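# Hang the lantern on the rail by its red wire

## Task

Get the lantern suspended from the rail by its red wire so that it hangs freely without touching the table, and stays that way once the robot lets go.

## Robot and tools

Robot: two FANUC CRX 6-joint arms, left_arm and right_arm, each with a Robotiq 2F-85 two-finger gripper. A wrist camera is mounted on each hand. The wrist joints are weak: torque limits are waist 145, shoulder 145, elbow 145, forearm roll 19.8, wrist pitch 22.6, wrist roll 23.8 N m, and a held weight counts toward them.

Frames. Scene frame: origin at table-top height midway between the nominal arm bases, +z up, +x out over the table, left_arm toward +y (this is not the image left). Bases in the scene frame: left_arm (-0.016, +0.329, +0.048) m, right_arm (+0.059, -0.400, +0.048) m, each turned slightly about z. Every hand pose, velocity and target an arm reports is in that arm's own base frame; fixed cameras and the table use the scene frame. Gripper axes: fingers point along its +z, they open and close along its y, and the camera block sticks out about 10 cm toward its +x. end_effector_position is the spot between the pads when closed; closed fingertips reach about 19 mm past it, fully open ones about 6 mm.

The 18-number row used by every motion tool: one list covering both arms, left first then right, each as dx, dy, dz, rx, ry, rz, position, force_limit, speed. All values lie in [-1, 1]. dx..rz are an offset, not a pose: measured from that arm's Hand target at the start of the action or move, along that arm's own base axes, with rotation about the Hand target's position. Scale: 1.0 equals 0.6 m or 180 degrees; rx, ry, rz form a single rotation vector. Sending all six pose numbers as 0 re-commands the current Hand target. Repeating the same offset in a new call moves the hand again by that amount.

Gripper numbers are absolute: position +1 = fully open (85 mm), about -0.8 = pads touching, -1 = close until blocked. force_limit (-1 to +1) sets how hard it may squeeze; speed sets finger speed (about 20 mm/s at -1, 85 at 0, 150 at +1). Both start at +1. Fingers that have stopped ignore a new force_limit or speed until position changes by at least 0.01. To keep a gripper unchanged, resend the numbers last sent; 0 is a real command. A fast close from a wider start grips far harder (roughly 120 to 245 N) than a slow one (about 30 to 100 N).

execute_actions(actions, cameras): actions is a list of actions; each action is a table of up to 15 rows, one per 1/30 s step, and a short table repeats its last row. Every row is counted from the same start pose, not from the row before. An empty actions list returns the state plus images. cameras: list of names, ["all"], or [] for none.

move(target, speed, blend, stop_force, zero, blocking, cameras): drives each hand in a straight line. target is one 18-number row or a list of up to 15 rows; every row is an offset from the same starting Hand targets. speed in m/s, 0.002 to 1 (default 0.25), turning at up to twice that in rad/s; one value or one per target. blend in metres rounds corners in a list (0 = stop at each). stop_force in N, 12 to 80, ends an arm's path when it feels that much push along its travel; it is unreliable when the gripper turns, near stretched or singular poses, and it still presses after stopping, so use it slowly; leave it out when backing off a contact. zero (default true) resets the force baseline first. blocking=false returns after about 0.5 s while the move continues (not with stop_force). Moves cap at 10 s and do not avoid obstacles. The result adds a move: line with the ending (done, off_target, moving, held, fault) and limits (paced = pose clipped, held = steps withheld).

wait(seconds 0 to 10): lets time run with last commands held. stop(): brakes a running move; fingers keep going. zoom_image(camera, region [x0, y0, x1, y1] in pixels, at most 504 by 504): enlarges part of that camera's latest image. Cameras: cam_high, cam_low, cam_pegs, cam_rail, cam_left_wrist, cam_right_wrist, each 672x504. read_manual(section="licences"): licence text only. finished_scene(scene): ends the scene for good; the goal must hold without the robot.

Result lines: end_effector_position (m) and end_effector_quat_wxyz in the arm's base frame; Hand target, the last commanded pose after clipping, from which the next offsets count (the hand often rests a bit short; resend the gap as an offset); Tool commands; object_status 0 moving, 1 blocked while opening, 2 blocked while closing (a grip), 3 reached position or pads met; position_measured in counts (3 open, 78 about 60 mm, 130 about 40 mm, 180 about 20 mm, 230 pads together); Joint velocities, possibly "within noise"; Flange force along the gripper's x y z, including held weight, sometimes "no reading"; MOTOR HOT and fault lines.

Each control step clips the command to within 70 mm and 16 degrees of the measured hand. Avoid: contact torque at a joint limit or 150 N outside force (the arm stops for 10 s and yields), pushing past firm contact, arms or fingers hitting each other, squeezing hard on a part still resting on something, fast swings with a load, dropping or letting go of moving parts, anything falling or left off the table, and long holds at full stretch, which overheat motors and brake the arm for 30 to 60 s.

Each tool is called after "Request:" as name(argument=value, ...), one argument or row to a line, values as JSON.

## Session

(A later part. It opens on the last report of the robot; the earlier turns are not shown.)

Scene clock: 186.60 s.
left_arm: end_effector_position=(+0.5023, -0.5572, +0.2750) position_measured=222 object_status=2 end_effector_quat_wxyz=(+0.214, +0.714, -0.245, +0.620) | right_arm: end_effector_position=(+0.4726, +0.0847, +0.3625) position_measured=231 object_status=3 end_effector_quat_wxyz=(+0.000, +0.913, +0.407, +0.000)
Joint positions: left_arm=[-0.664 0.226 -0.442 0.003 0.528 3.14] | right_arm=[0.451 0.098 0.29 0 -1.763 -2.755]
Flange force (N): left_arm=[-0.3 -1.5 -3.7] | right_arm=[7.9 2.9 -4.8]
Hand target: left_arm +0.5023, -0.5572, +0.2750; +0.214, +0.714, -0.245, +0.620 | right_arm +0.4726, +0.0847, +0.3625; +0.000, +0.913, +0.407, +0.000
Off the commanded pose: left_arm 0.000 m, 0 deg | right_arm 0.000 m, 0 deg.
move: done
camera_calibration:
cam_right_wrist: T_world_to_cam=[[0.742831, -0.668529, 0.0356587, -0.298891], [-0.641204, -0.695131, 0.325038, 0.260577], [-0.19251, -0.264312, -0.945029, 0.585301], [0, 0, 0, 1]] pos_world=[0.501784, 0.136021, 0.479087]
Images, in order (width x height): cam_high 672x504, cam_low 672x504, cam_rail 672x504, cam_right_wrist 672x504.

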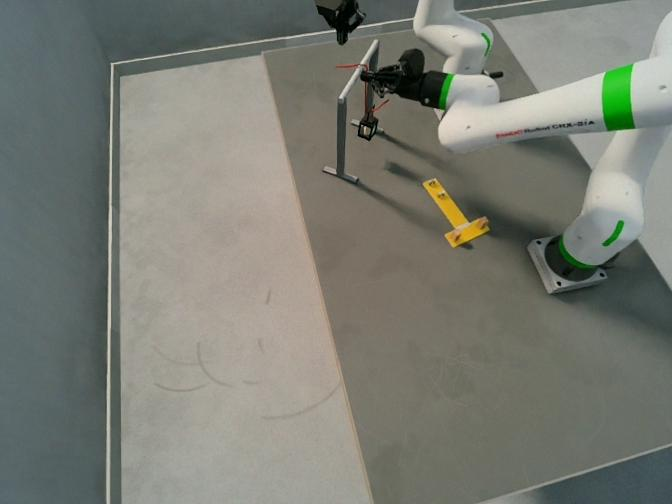

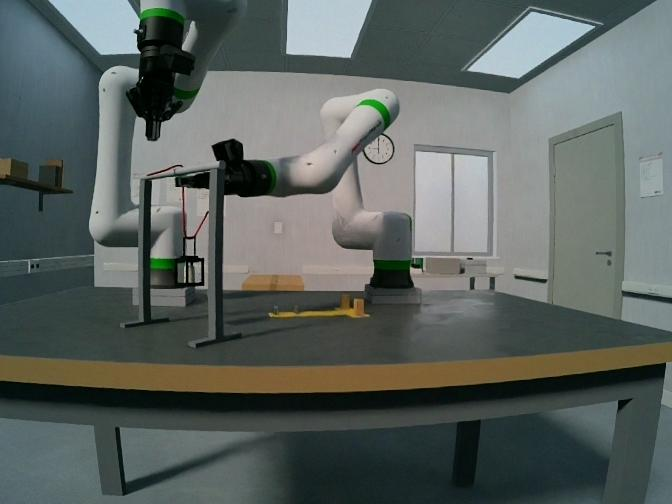

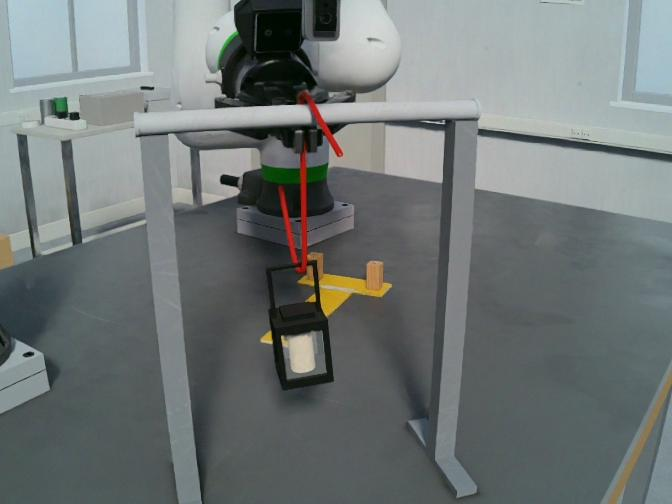

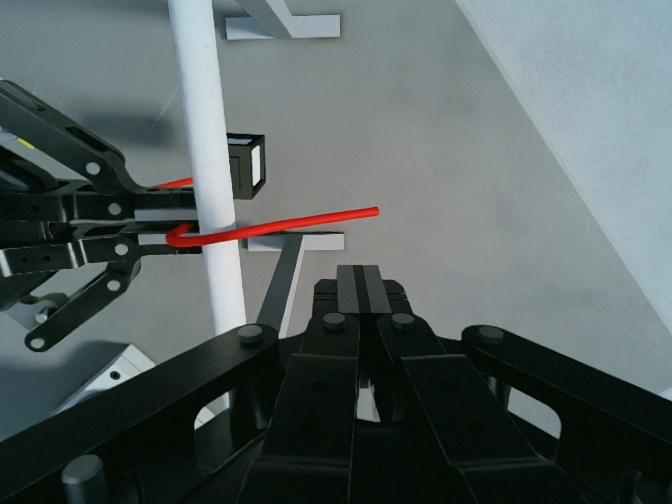

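Request:
move(
  target=[
    [0,0,0,0,0,0,-1,-0.6,-0.9,0.0128,0.012,-0.054,0,0,0,-1,-1,-0.8],
    [0,0,0,0,0,0,-1,-0.6,-0.9,0.004,0.0188,-0.104,0,0,0,-1,-1,-0.8],
    [0,0,0,0,0,0,-1,-0.6,-0.9,-0.0143,0.0322,-0.158,0,0,0,-1,-1,-0.8],
  ],
  speed=0.04,
  blend=0.005,
  cameras=["cam_low","cam_rail","cam_right_wrist"],
)

Request:
zoom_image(
  camera="cam_low",
  region=[90, 90, 270, 250],
)

Request:
zoom_image(
  camera="cam_rail",
  region=[180, 0, 420, 230],
)

Scene clock: 189.93 s.
left_arm: end_effector_position=(+0.5023, -0.5572, +0.2750) position_measured=222 object_status=2 end_effector_quat_wxyz=(+0.214, +0.714, -0.245, +0.620) | right_arm: end_effector_position=(+0.4640, +0.1041, +0.2677) position_measured=231 object_status=3 end_effector_quat_wxyz=(+0.000, +0.913, +0.407, +0.000)
Joint positions: left_arm=[-0.664 0.226 -0.442 0.003 0.528 3.14] | right_arm=[0.497 0.068 0.035 0 -1.539 -2.801]
Flange force (N): left_arm=[-0.4 -1.5 -3.3] | right_arm=[7.3 4.7 -8.2]
Hand target: left_arm +0.5023, -0.5572, +0.2750; +0.214, +0.714, -0.245, +0.620 | right_arm +0.4640, +0.1040, +0.2677; +0.000, +0.913, +0.407, +0.000
Off the commanded pose: left_arm 0.000 m, 0 deg | right_arm 0.000 m, 0 deg.
move: done
camera_calibration:
cam_right_wrist: T_world_to_cam=[[0.742727, -0.668646, 0.0356347, -0.27614], [-0.641295, -0.69502, 0.325096, 0.299298], [-0.192607, -0.264309, -0.94501, 0.499199], [0, 0, 0, 1]] pos_world=[0.493185, 0.155321, 0.384288]
Images, in order (width x height): cam_low 672x504, cam_rail 672x504, cam_right_wrist 672x504.

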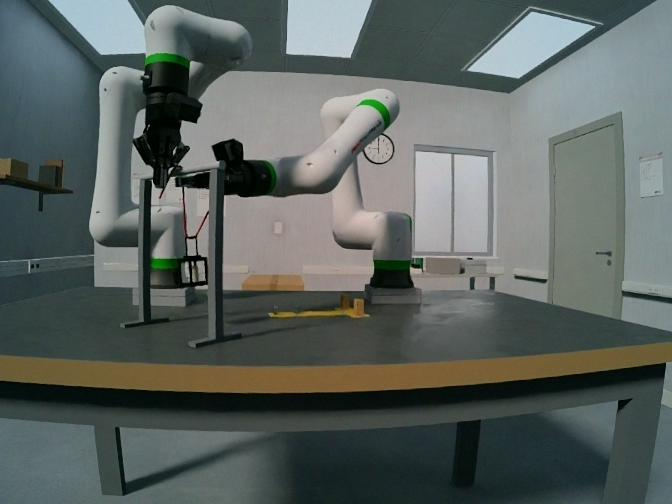

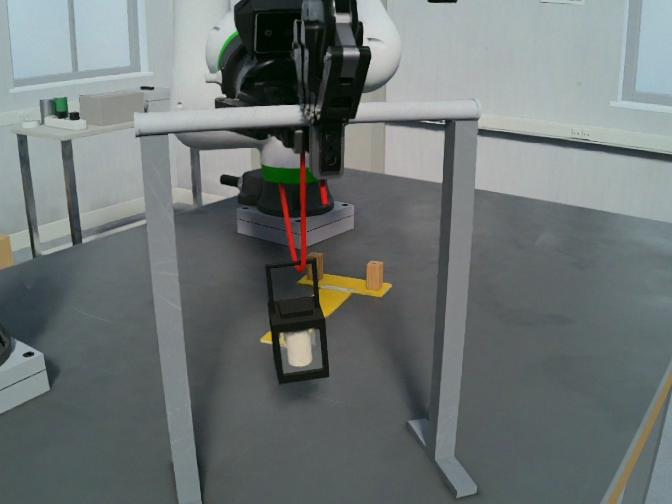

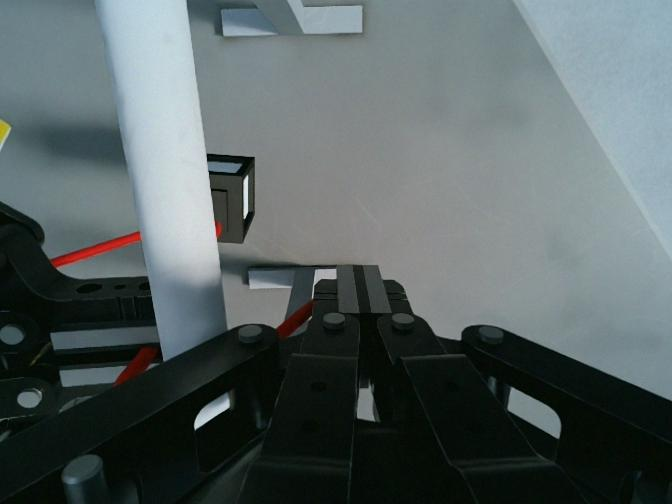

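Scaled by 2.800 from the camera's 672x504 image, which has a finer 960x720 frame.

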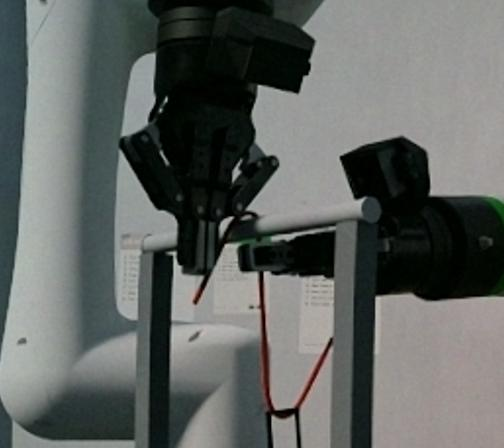

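Scaled by 2.100 from the camera's 672x504 image, which has a finer 960x720 frame.

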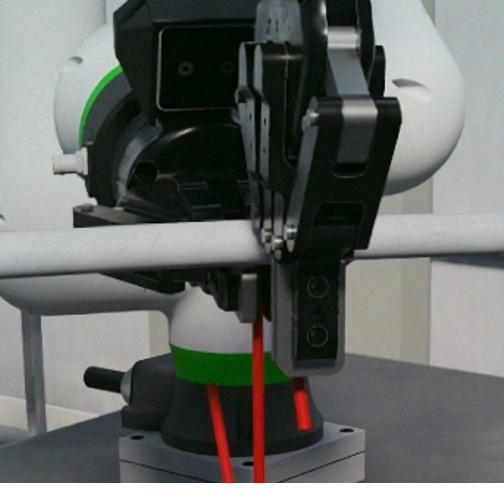

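Request:
move(
  target=[
    [0,0,0,0,0,0,-1,-0.6,-0.9,-0.005,0.004,-0.022,0,0,0,-1,-1,-0.8],
    [0,0,0,0,0,0,-1,-0.6,-0.9,0.02,-0.015,0.03,0,0,0,-1,-1,-0.8],
    [0,0,0,0,0,0,-1,-0.6,-0.9,0.05,-0.04,0.25,0,0,0,-1,-1,-0.8],
  ],
  speed=[0.03,0.08,0.15],
  cameras=["cam_low","cam_high","cam_rail","cam_right_wrist"],
)

Request:
zoom_image(
  camera="cam_low",
  region=[90, 90, 270, 250],
)

Request:
zoom_image(
  camera="cam_high",
  region=[310, 20, 440, 140],
)

Scene clock: 192.93 s.
left_arm: end_effector_position=(+0.5023, -0.5572, +0.2750) position_measured=222 object_status=2 end_effector_quat_wxyz=(+0.214, +0.714, -0.245, +0.620) | right_arm: end_effector_position=(+0.4940, +0.0800, +0.4177) position_measured=231 object_status=3 end_effector_quat_wxyz=(+0.000, +0.913, +0.407, +0.000)
Joint positions: left_arm=[-0.664 0.226 -0.442 0.003 0.528 3.14] | right_arm=[0.423 0.191 0.529 0 -1.909 -2.727]
Flange force (N): left_arm=[-0.5 -1.4 -3.4] | right_arm=[10.3 5.5 -9.7]
Hand target: left_arm +0.5023, -0.5572, +0.2750; +0.214, +0.714, -0.245, +0.620 | right_arm +0.4940, +0.0800, +0.4177; +0.000, +0.913, +0.407, +0.000
Off the commanded pose: left_arm 0.000 m, 0 deg | right_arm 0.000 m, 0 deg.
move: done
camera_calibration:
cam_right_wrist: T_world_to_cam=[[0.742727, -0.668646, 0.0356347, -0.319815], [-0.641295, -0.69502, 0.325096, 0.253092], [-0.192607, -0.264309, -0.94501, 0.640385], [0, 0, 0, 1]] pos_world=[0.523185, 0.131321, 0.534288]
Images, in order (width x height): cam_high 672x504, cam_low 672x504, cam_rail 672x504, cam_right_wrist 672x504.

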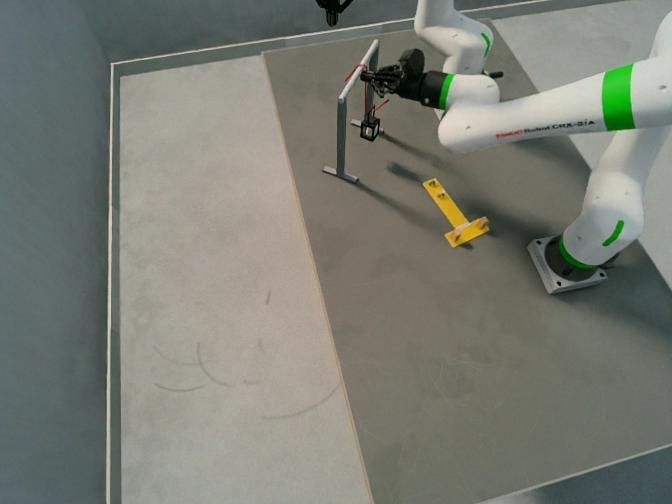

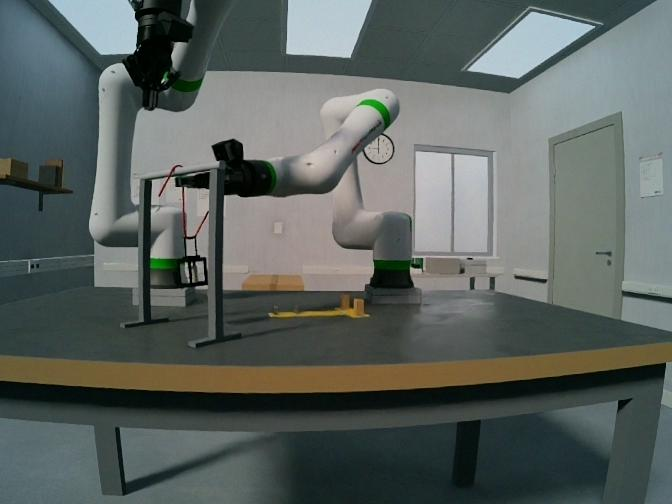

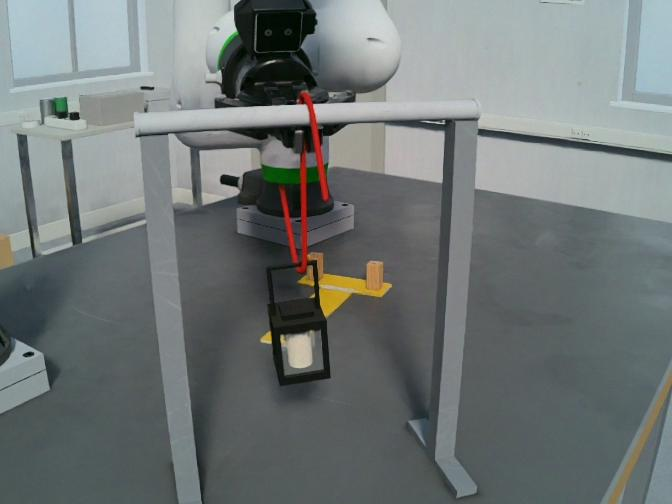

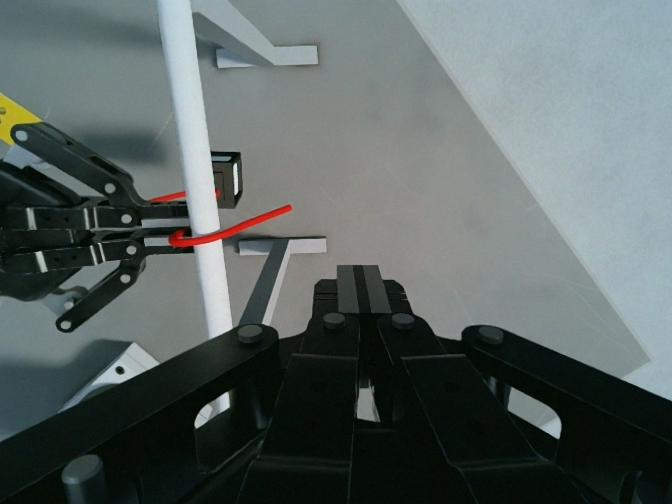

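Scaled by 2.800 from the camera's 672x504 image, which has a finer 960x720 frame.

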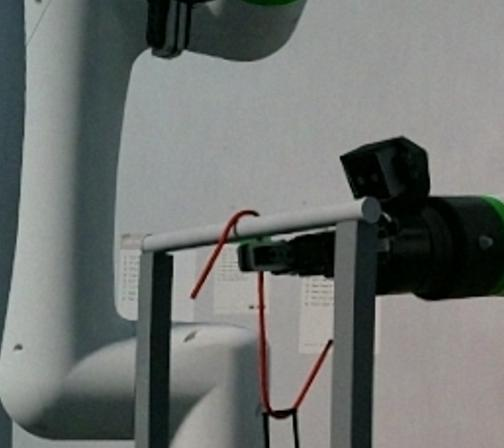

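Scaled by 3.877 from the camera's 672x504 image, which has a finer 960x720 frame.

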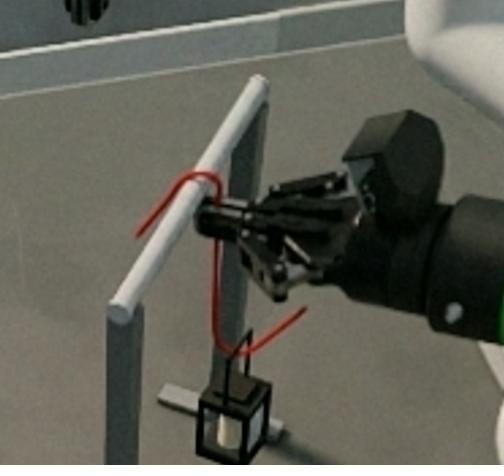

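Request:
move(
  target=[
    [0,0,-0.004,0,0,0,-1,-0.6,-0.9,0,0,0,0,0,0,-1,-1,-0.8],
    [0,0,-0.004,0,0,0,-0.65,-0.6,-1,0,0,0,0,0,0,-1,-1,-0.8],
  ],
  speed=0.02,
)

Request:
wait(
  seconds=2,
  cameras=["cam_low","cam_left_wrist"],
)

Request:
move(
  target=[
    [0,0,0,0,0,0,-0.3,-0.6,-1,0,0,0,0,0,0,-1,-1,-0.8],
    [-0.16,0.125,0,0,0,0,-0.3,-0.6,-1,0,0,0,0,0,0,-1,-1,-0.8],
  ],
  speed=0.06,
  cameras=["cam_low","cam_high","cam_rail"],
)

Scene clock: 194.43 s.
left_arm: end_effector_position=(+0.5023, -0.5572, +0.2724) position_measured=211 object_status=0 end_effector_quat_wxyz=(+0.214, +0.714, -0.245, +0.620) | right_arm: end_effector_position=(+0.4940, +0.0800, +0.4177) position_measured=231 object_status=3 end_effector_quat_wxyz=(+0.000, +0.913, +0.407, +0.000)
Joint positions: left_arm=[-0.664 0.23 -0.444 0.003 0.534 3.14] | right_arm=[0.423 0.191 0.529 0 -1.909 -2.727]
Flange force (N): left_arm=[1.6 -1.3 -3.7] | right_arm=[9.8 4.4 -7.0]
Hand target: left_arm +0.5023, -0.5572, +0.2726; +0.214, +0.714, -0.245, +0.620 | right_arm +0.4940, +0.0800, +0.4177; +0.000, +0.913, +0.407, +0.000
Off the commanded pose: left_arm 0.000 m, 0 deg | right_arm 0.000 m, 0 deg.
move: done

Scene clock: 196.43 s.
left_arm: end_effector_position=(+0.5023, -0.5572, +0.2726) position_measured=211 object_status=3 end_effector_quat_wxyz=(+0.214, +0.714, -0.245, +0.620) | right_arm: end_effector_position=(+0.4940, +0.0800, +0.4177) position_measured=231 object_status=3 end_effector_quat_wxyz=(+0.000, +0.913, +0.407, +0.000)
Joint positions: left_arm=[-0.664 0.23 -0.444 0.003 0.534 3.14] | right_arm=[0.423 0.191 0.529 0 -1.909 -2.727]
Flange force (N): left_arm=[1.7 -1.2 -4.0] | right_arm=[8.8 4.0 -6.9]
Hand target: left_arm +0.5023, -0.5572, +0.2726; +0.214, +0.714, -0.245, +0.620 | right_arm +0.4940, +0.0800, +0.4177; +0.000, +0.913, +0.407, +0.000
Tool commands: left_gripper/position=-0.65 left_gripper/force_limit=-0.6 left_gripper/speed=-1.0 right_gripper/position=-1.0 right_gripper/force_limit=-1.0 right_gripper/speed=-0.8
Off the commanded pose: left_arm 0.000 m, 0 deg | right_arm 0.000 m, 0 deg.
wait: 2.00 s; at rest by 0.17 s
camera_calibration:
cam_left_wrist: T_world_to_cam=[[-0.624933, -0.780676, 0.00187978, -0.121106], [-0.35844, 0.284792, -0.889052, 0.599205], [0.693526, -0.556272, -0.457802, -0.402874], [0, 0, 0, 1]] pos_world=[0.4185, -0.489301, 0.348515]
Images, in order (width x height): cam_low 672x504, cam_left_wrist 672x504.

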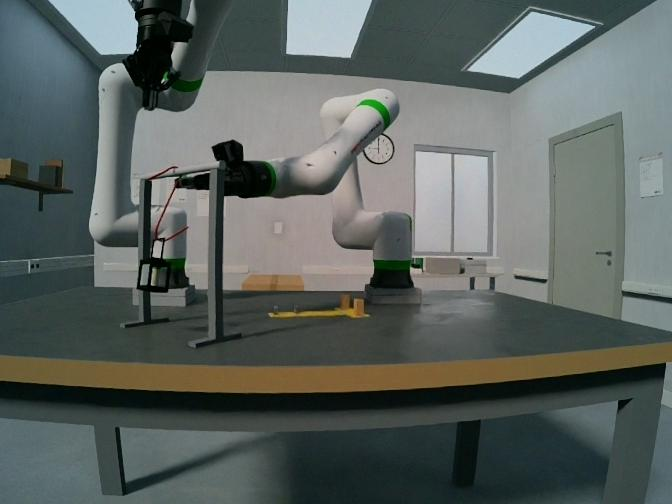

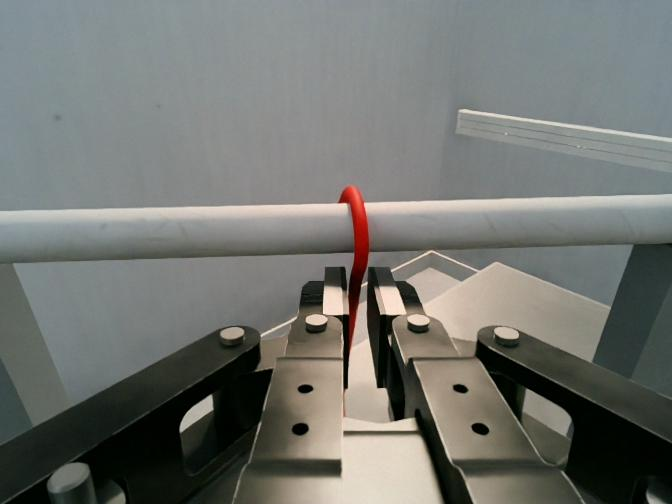

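Scene clock: 199.90 s.
left_arm: end_effector_position=(+0.4063, -0.4823, +0.2726) position_measured=167 object_status=3 end_effector_quat_wxyz=(+0.214, +0.714, -0.245, +0.620) | right_arm: end_effector_position=(+0.4940, +0.0800, +0.4177) position_measured=231 object_status=3 end_effector_quat_wxyz=(+0.000, +0.913, +0.407, +0.000)
Joint positions: left_arm=[-0.664 -0.049 -0.754 0.004 0.565 3.14] | right_arm=[0.423 0.191 0.529 0 -1.909 -2.727]
Flange force (N): left_arm=[2.2 -2.1 -3.9] | right_arm=[10.1 5.1 -7.2]
Hand target: left_arm +0.4063, -0.4822, +0.2726; +0.214, +0.714, -0.245, +0.620 | right_arm +0.4940, +0.0800, +0.4177; +0.000, +0.913, +0.407, +0.000
Off the commanded pose: left_arm 0.000 m, 0 deg | right_arm 0.000 m, 0 deg.
move: done
Images, in order (width x height): cam_high 672x504, cam_low 672x504, cam_rail 672x504.

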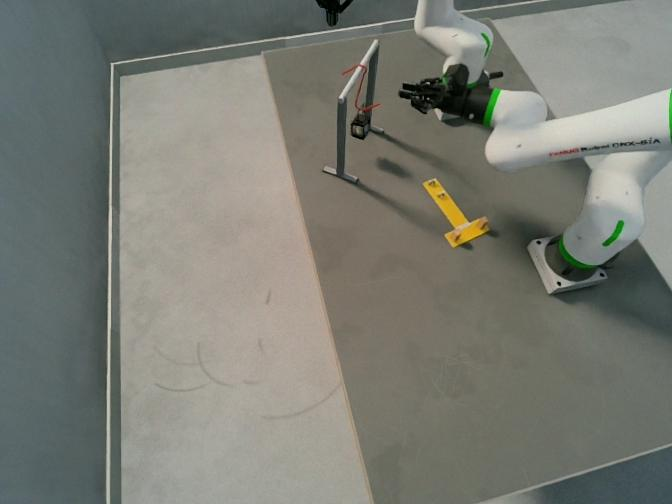

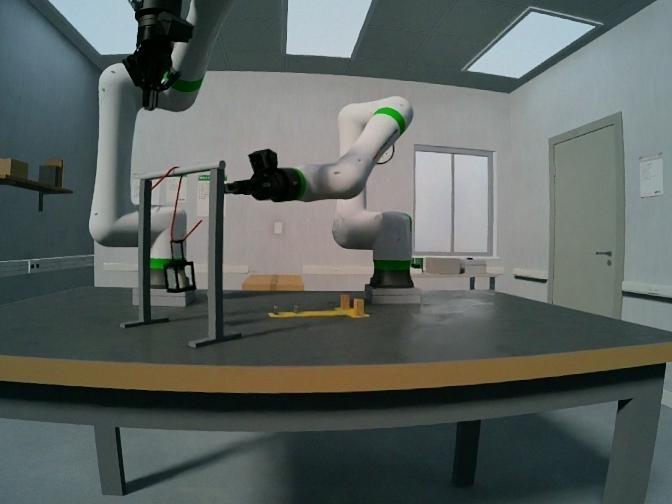

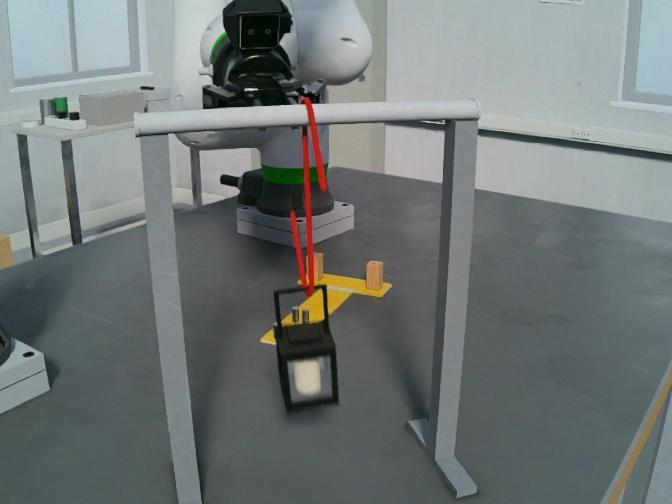

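Hanging and clear. Let it settle.

Request:
wait(
  seconds=6,
  cameras=["cam_low","cam_rail"],
)

Request:
finished_scene(
  scene=1,
)

Scene clock: 206.07 s.
left_arm: end_effector_position=(+0.4063, -0.4822, +0.2726) position_measured=167 object_status=3 end_effector_quat_wxyz=(+0.214, +0.714, -0.245, +0.620) | right_arm: end_effector_position=(+0.4940, +0.0800, +0.4177) position_measured=231 object_status=3 end_effector_quat_wxyz=(+0.000, +0.913, +0.407, +0.000)
Joint positions: left_arm=[-0.664 -0.049 -0.754 0.004 0.565 3.14] | right_arm=[0.423 0.191 0.529 0 -1.909 -2.727]
Flange force (N): left_arm=[1.8 -2.0 -3.9] | right_arm=[9.1 4.4 -6.7]
Hand target: left_arm +0.4063, -0.4822, +0.2726; +0.214, +0.714, -0.245, +0.620 | right_arm +0.4940, +0.0800, +0.4177; +0.000, +0.913, +0.407, +0.000
Tool commands: left_gripper/position=-0.3 left_gripper/force_limit=-0.6 left_gripper/speed=-1.0 right_gripper/position=-1.0 right_gripper/force_limit=-1.0 right_gripper/speed=-0.8
Off the commanded pose: left_arm 0.000 m, 0 deg | right_arm 0.000 m, 0 deg.
wait: 6.00 s; at rest from the start
Images, in order (width x height): cam_low 672x504, cam_rail 672x504.

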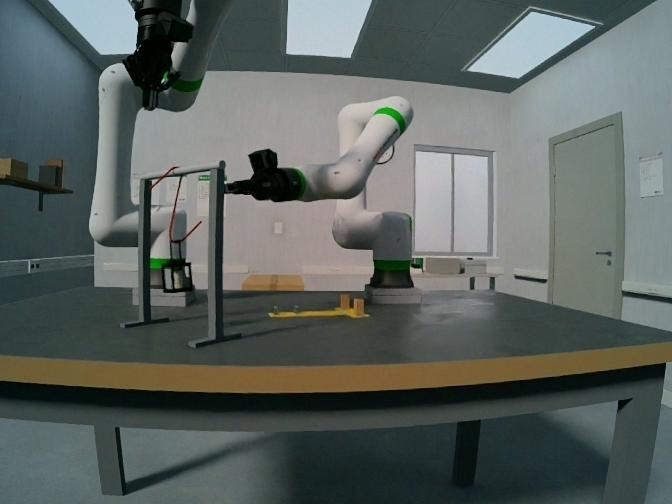

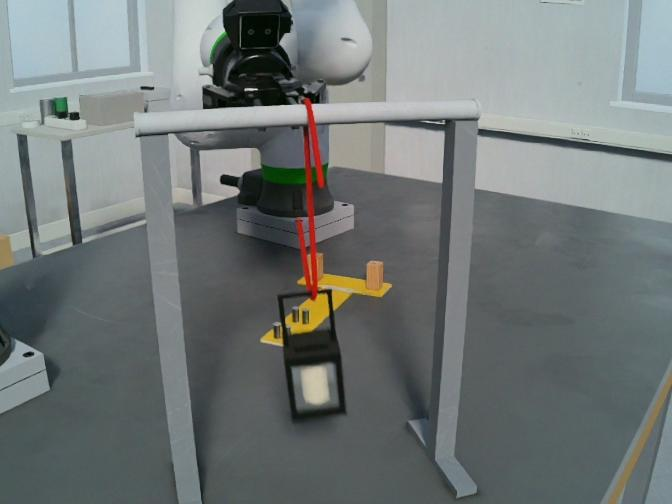

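The scene is finished: the task was done.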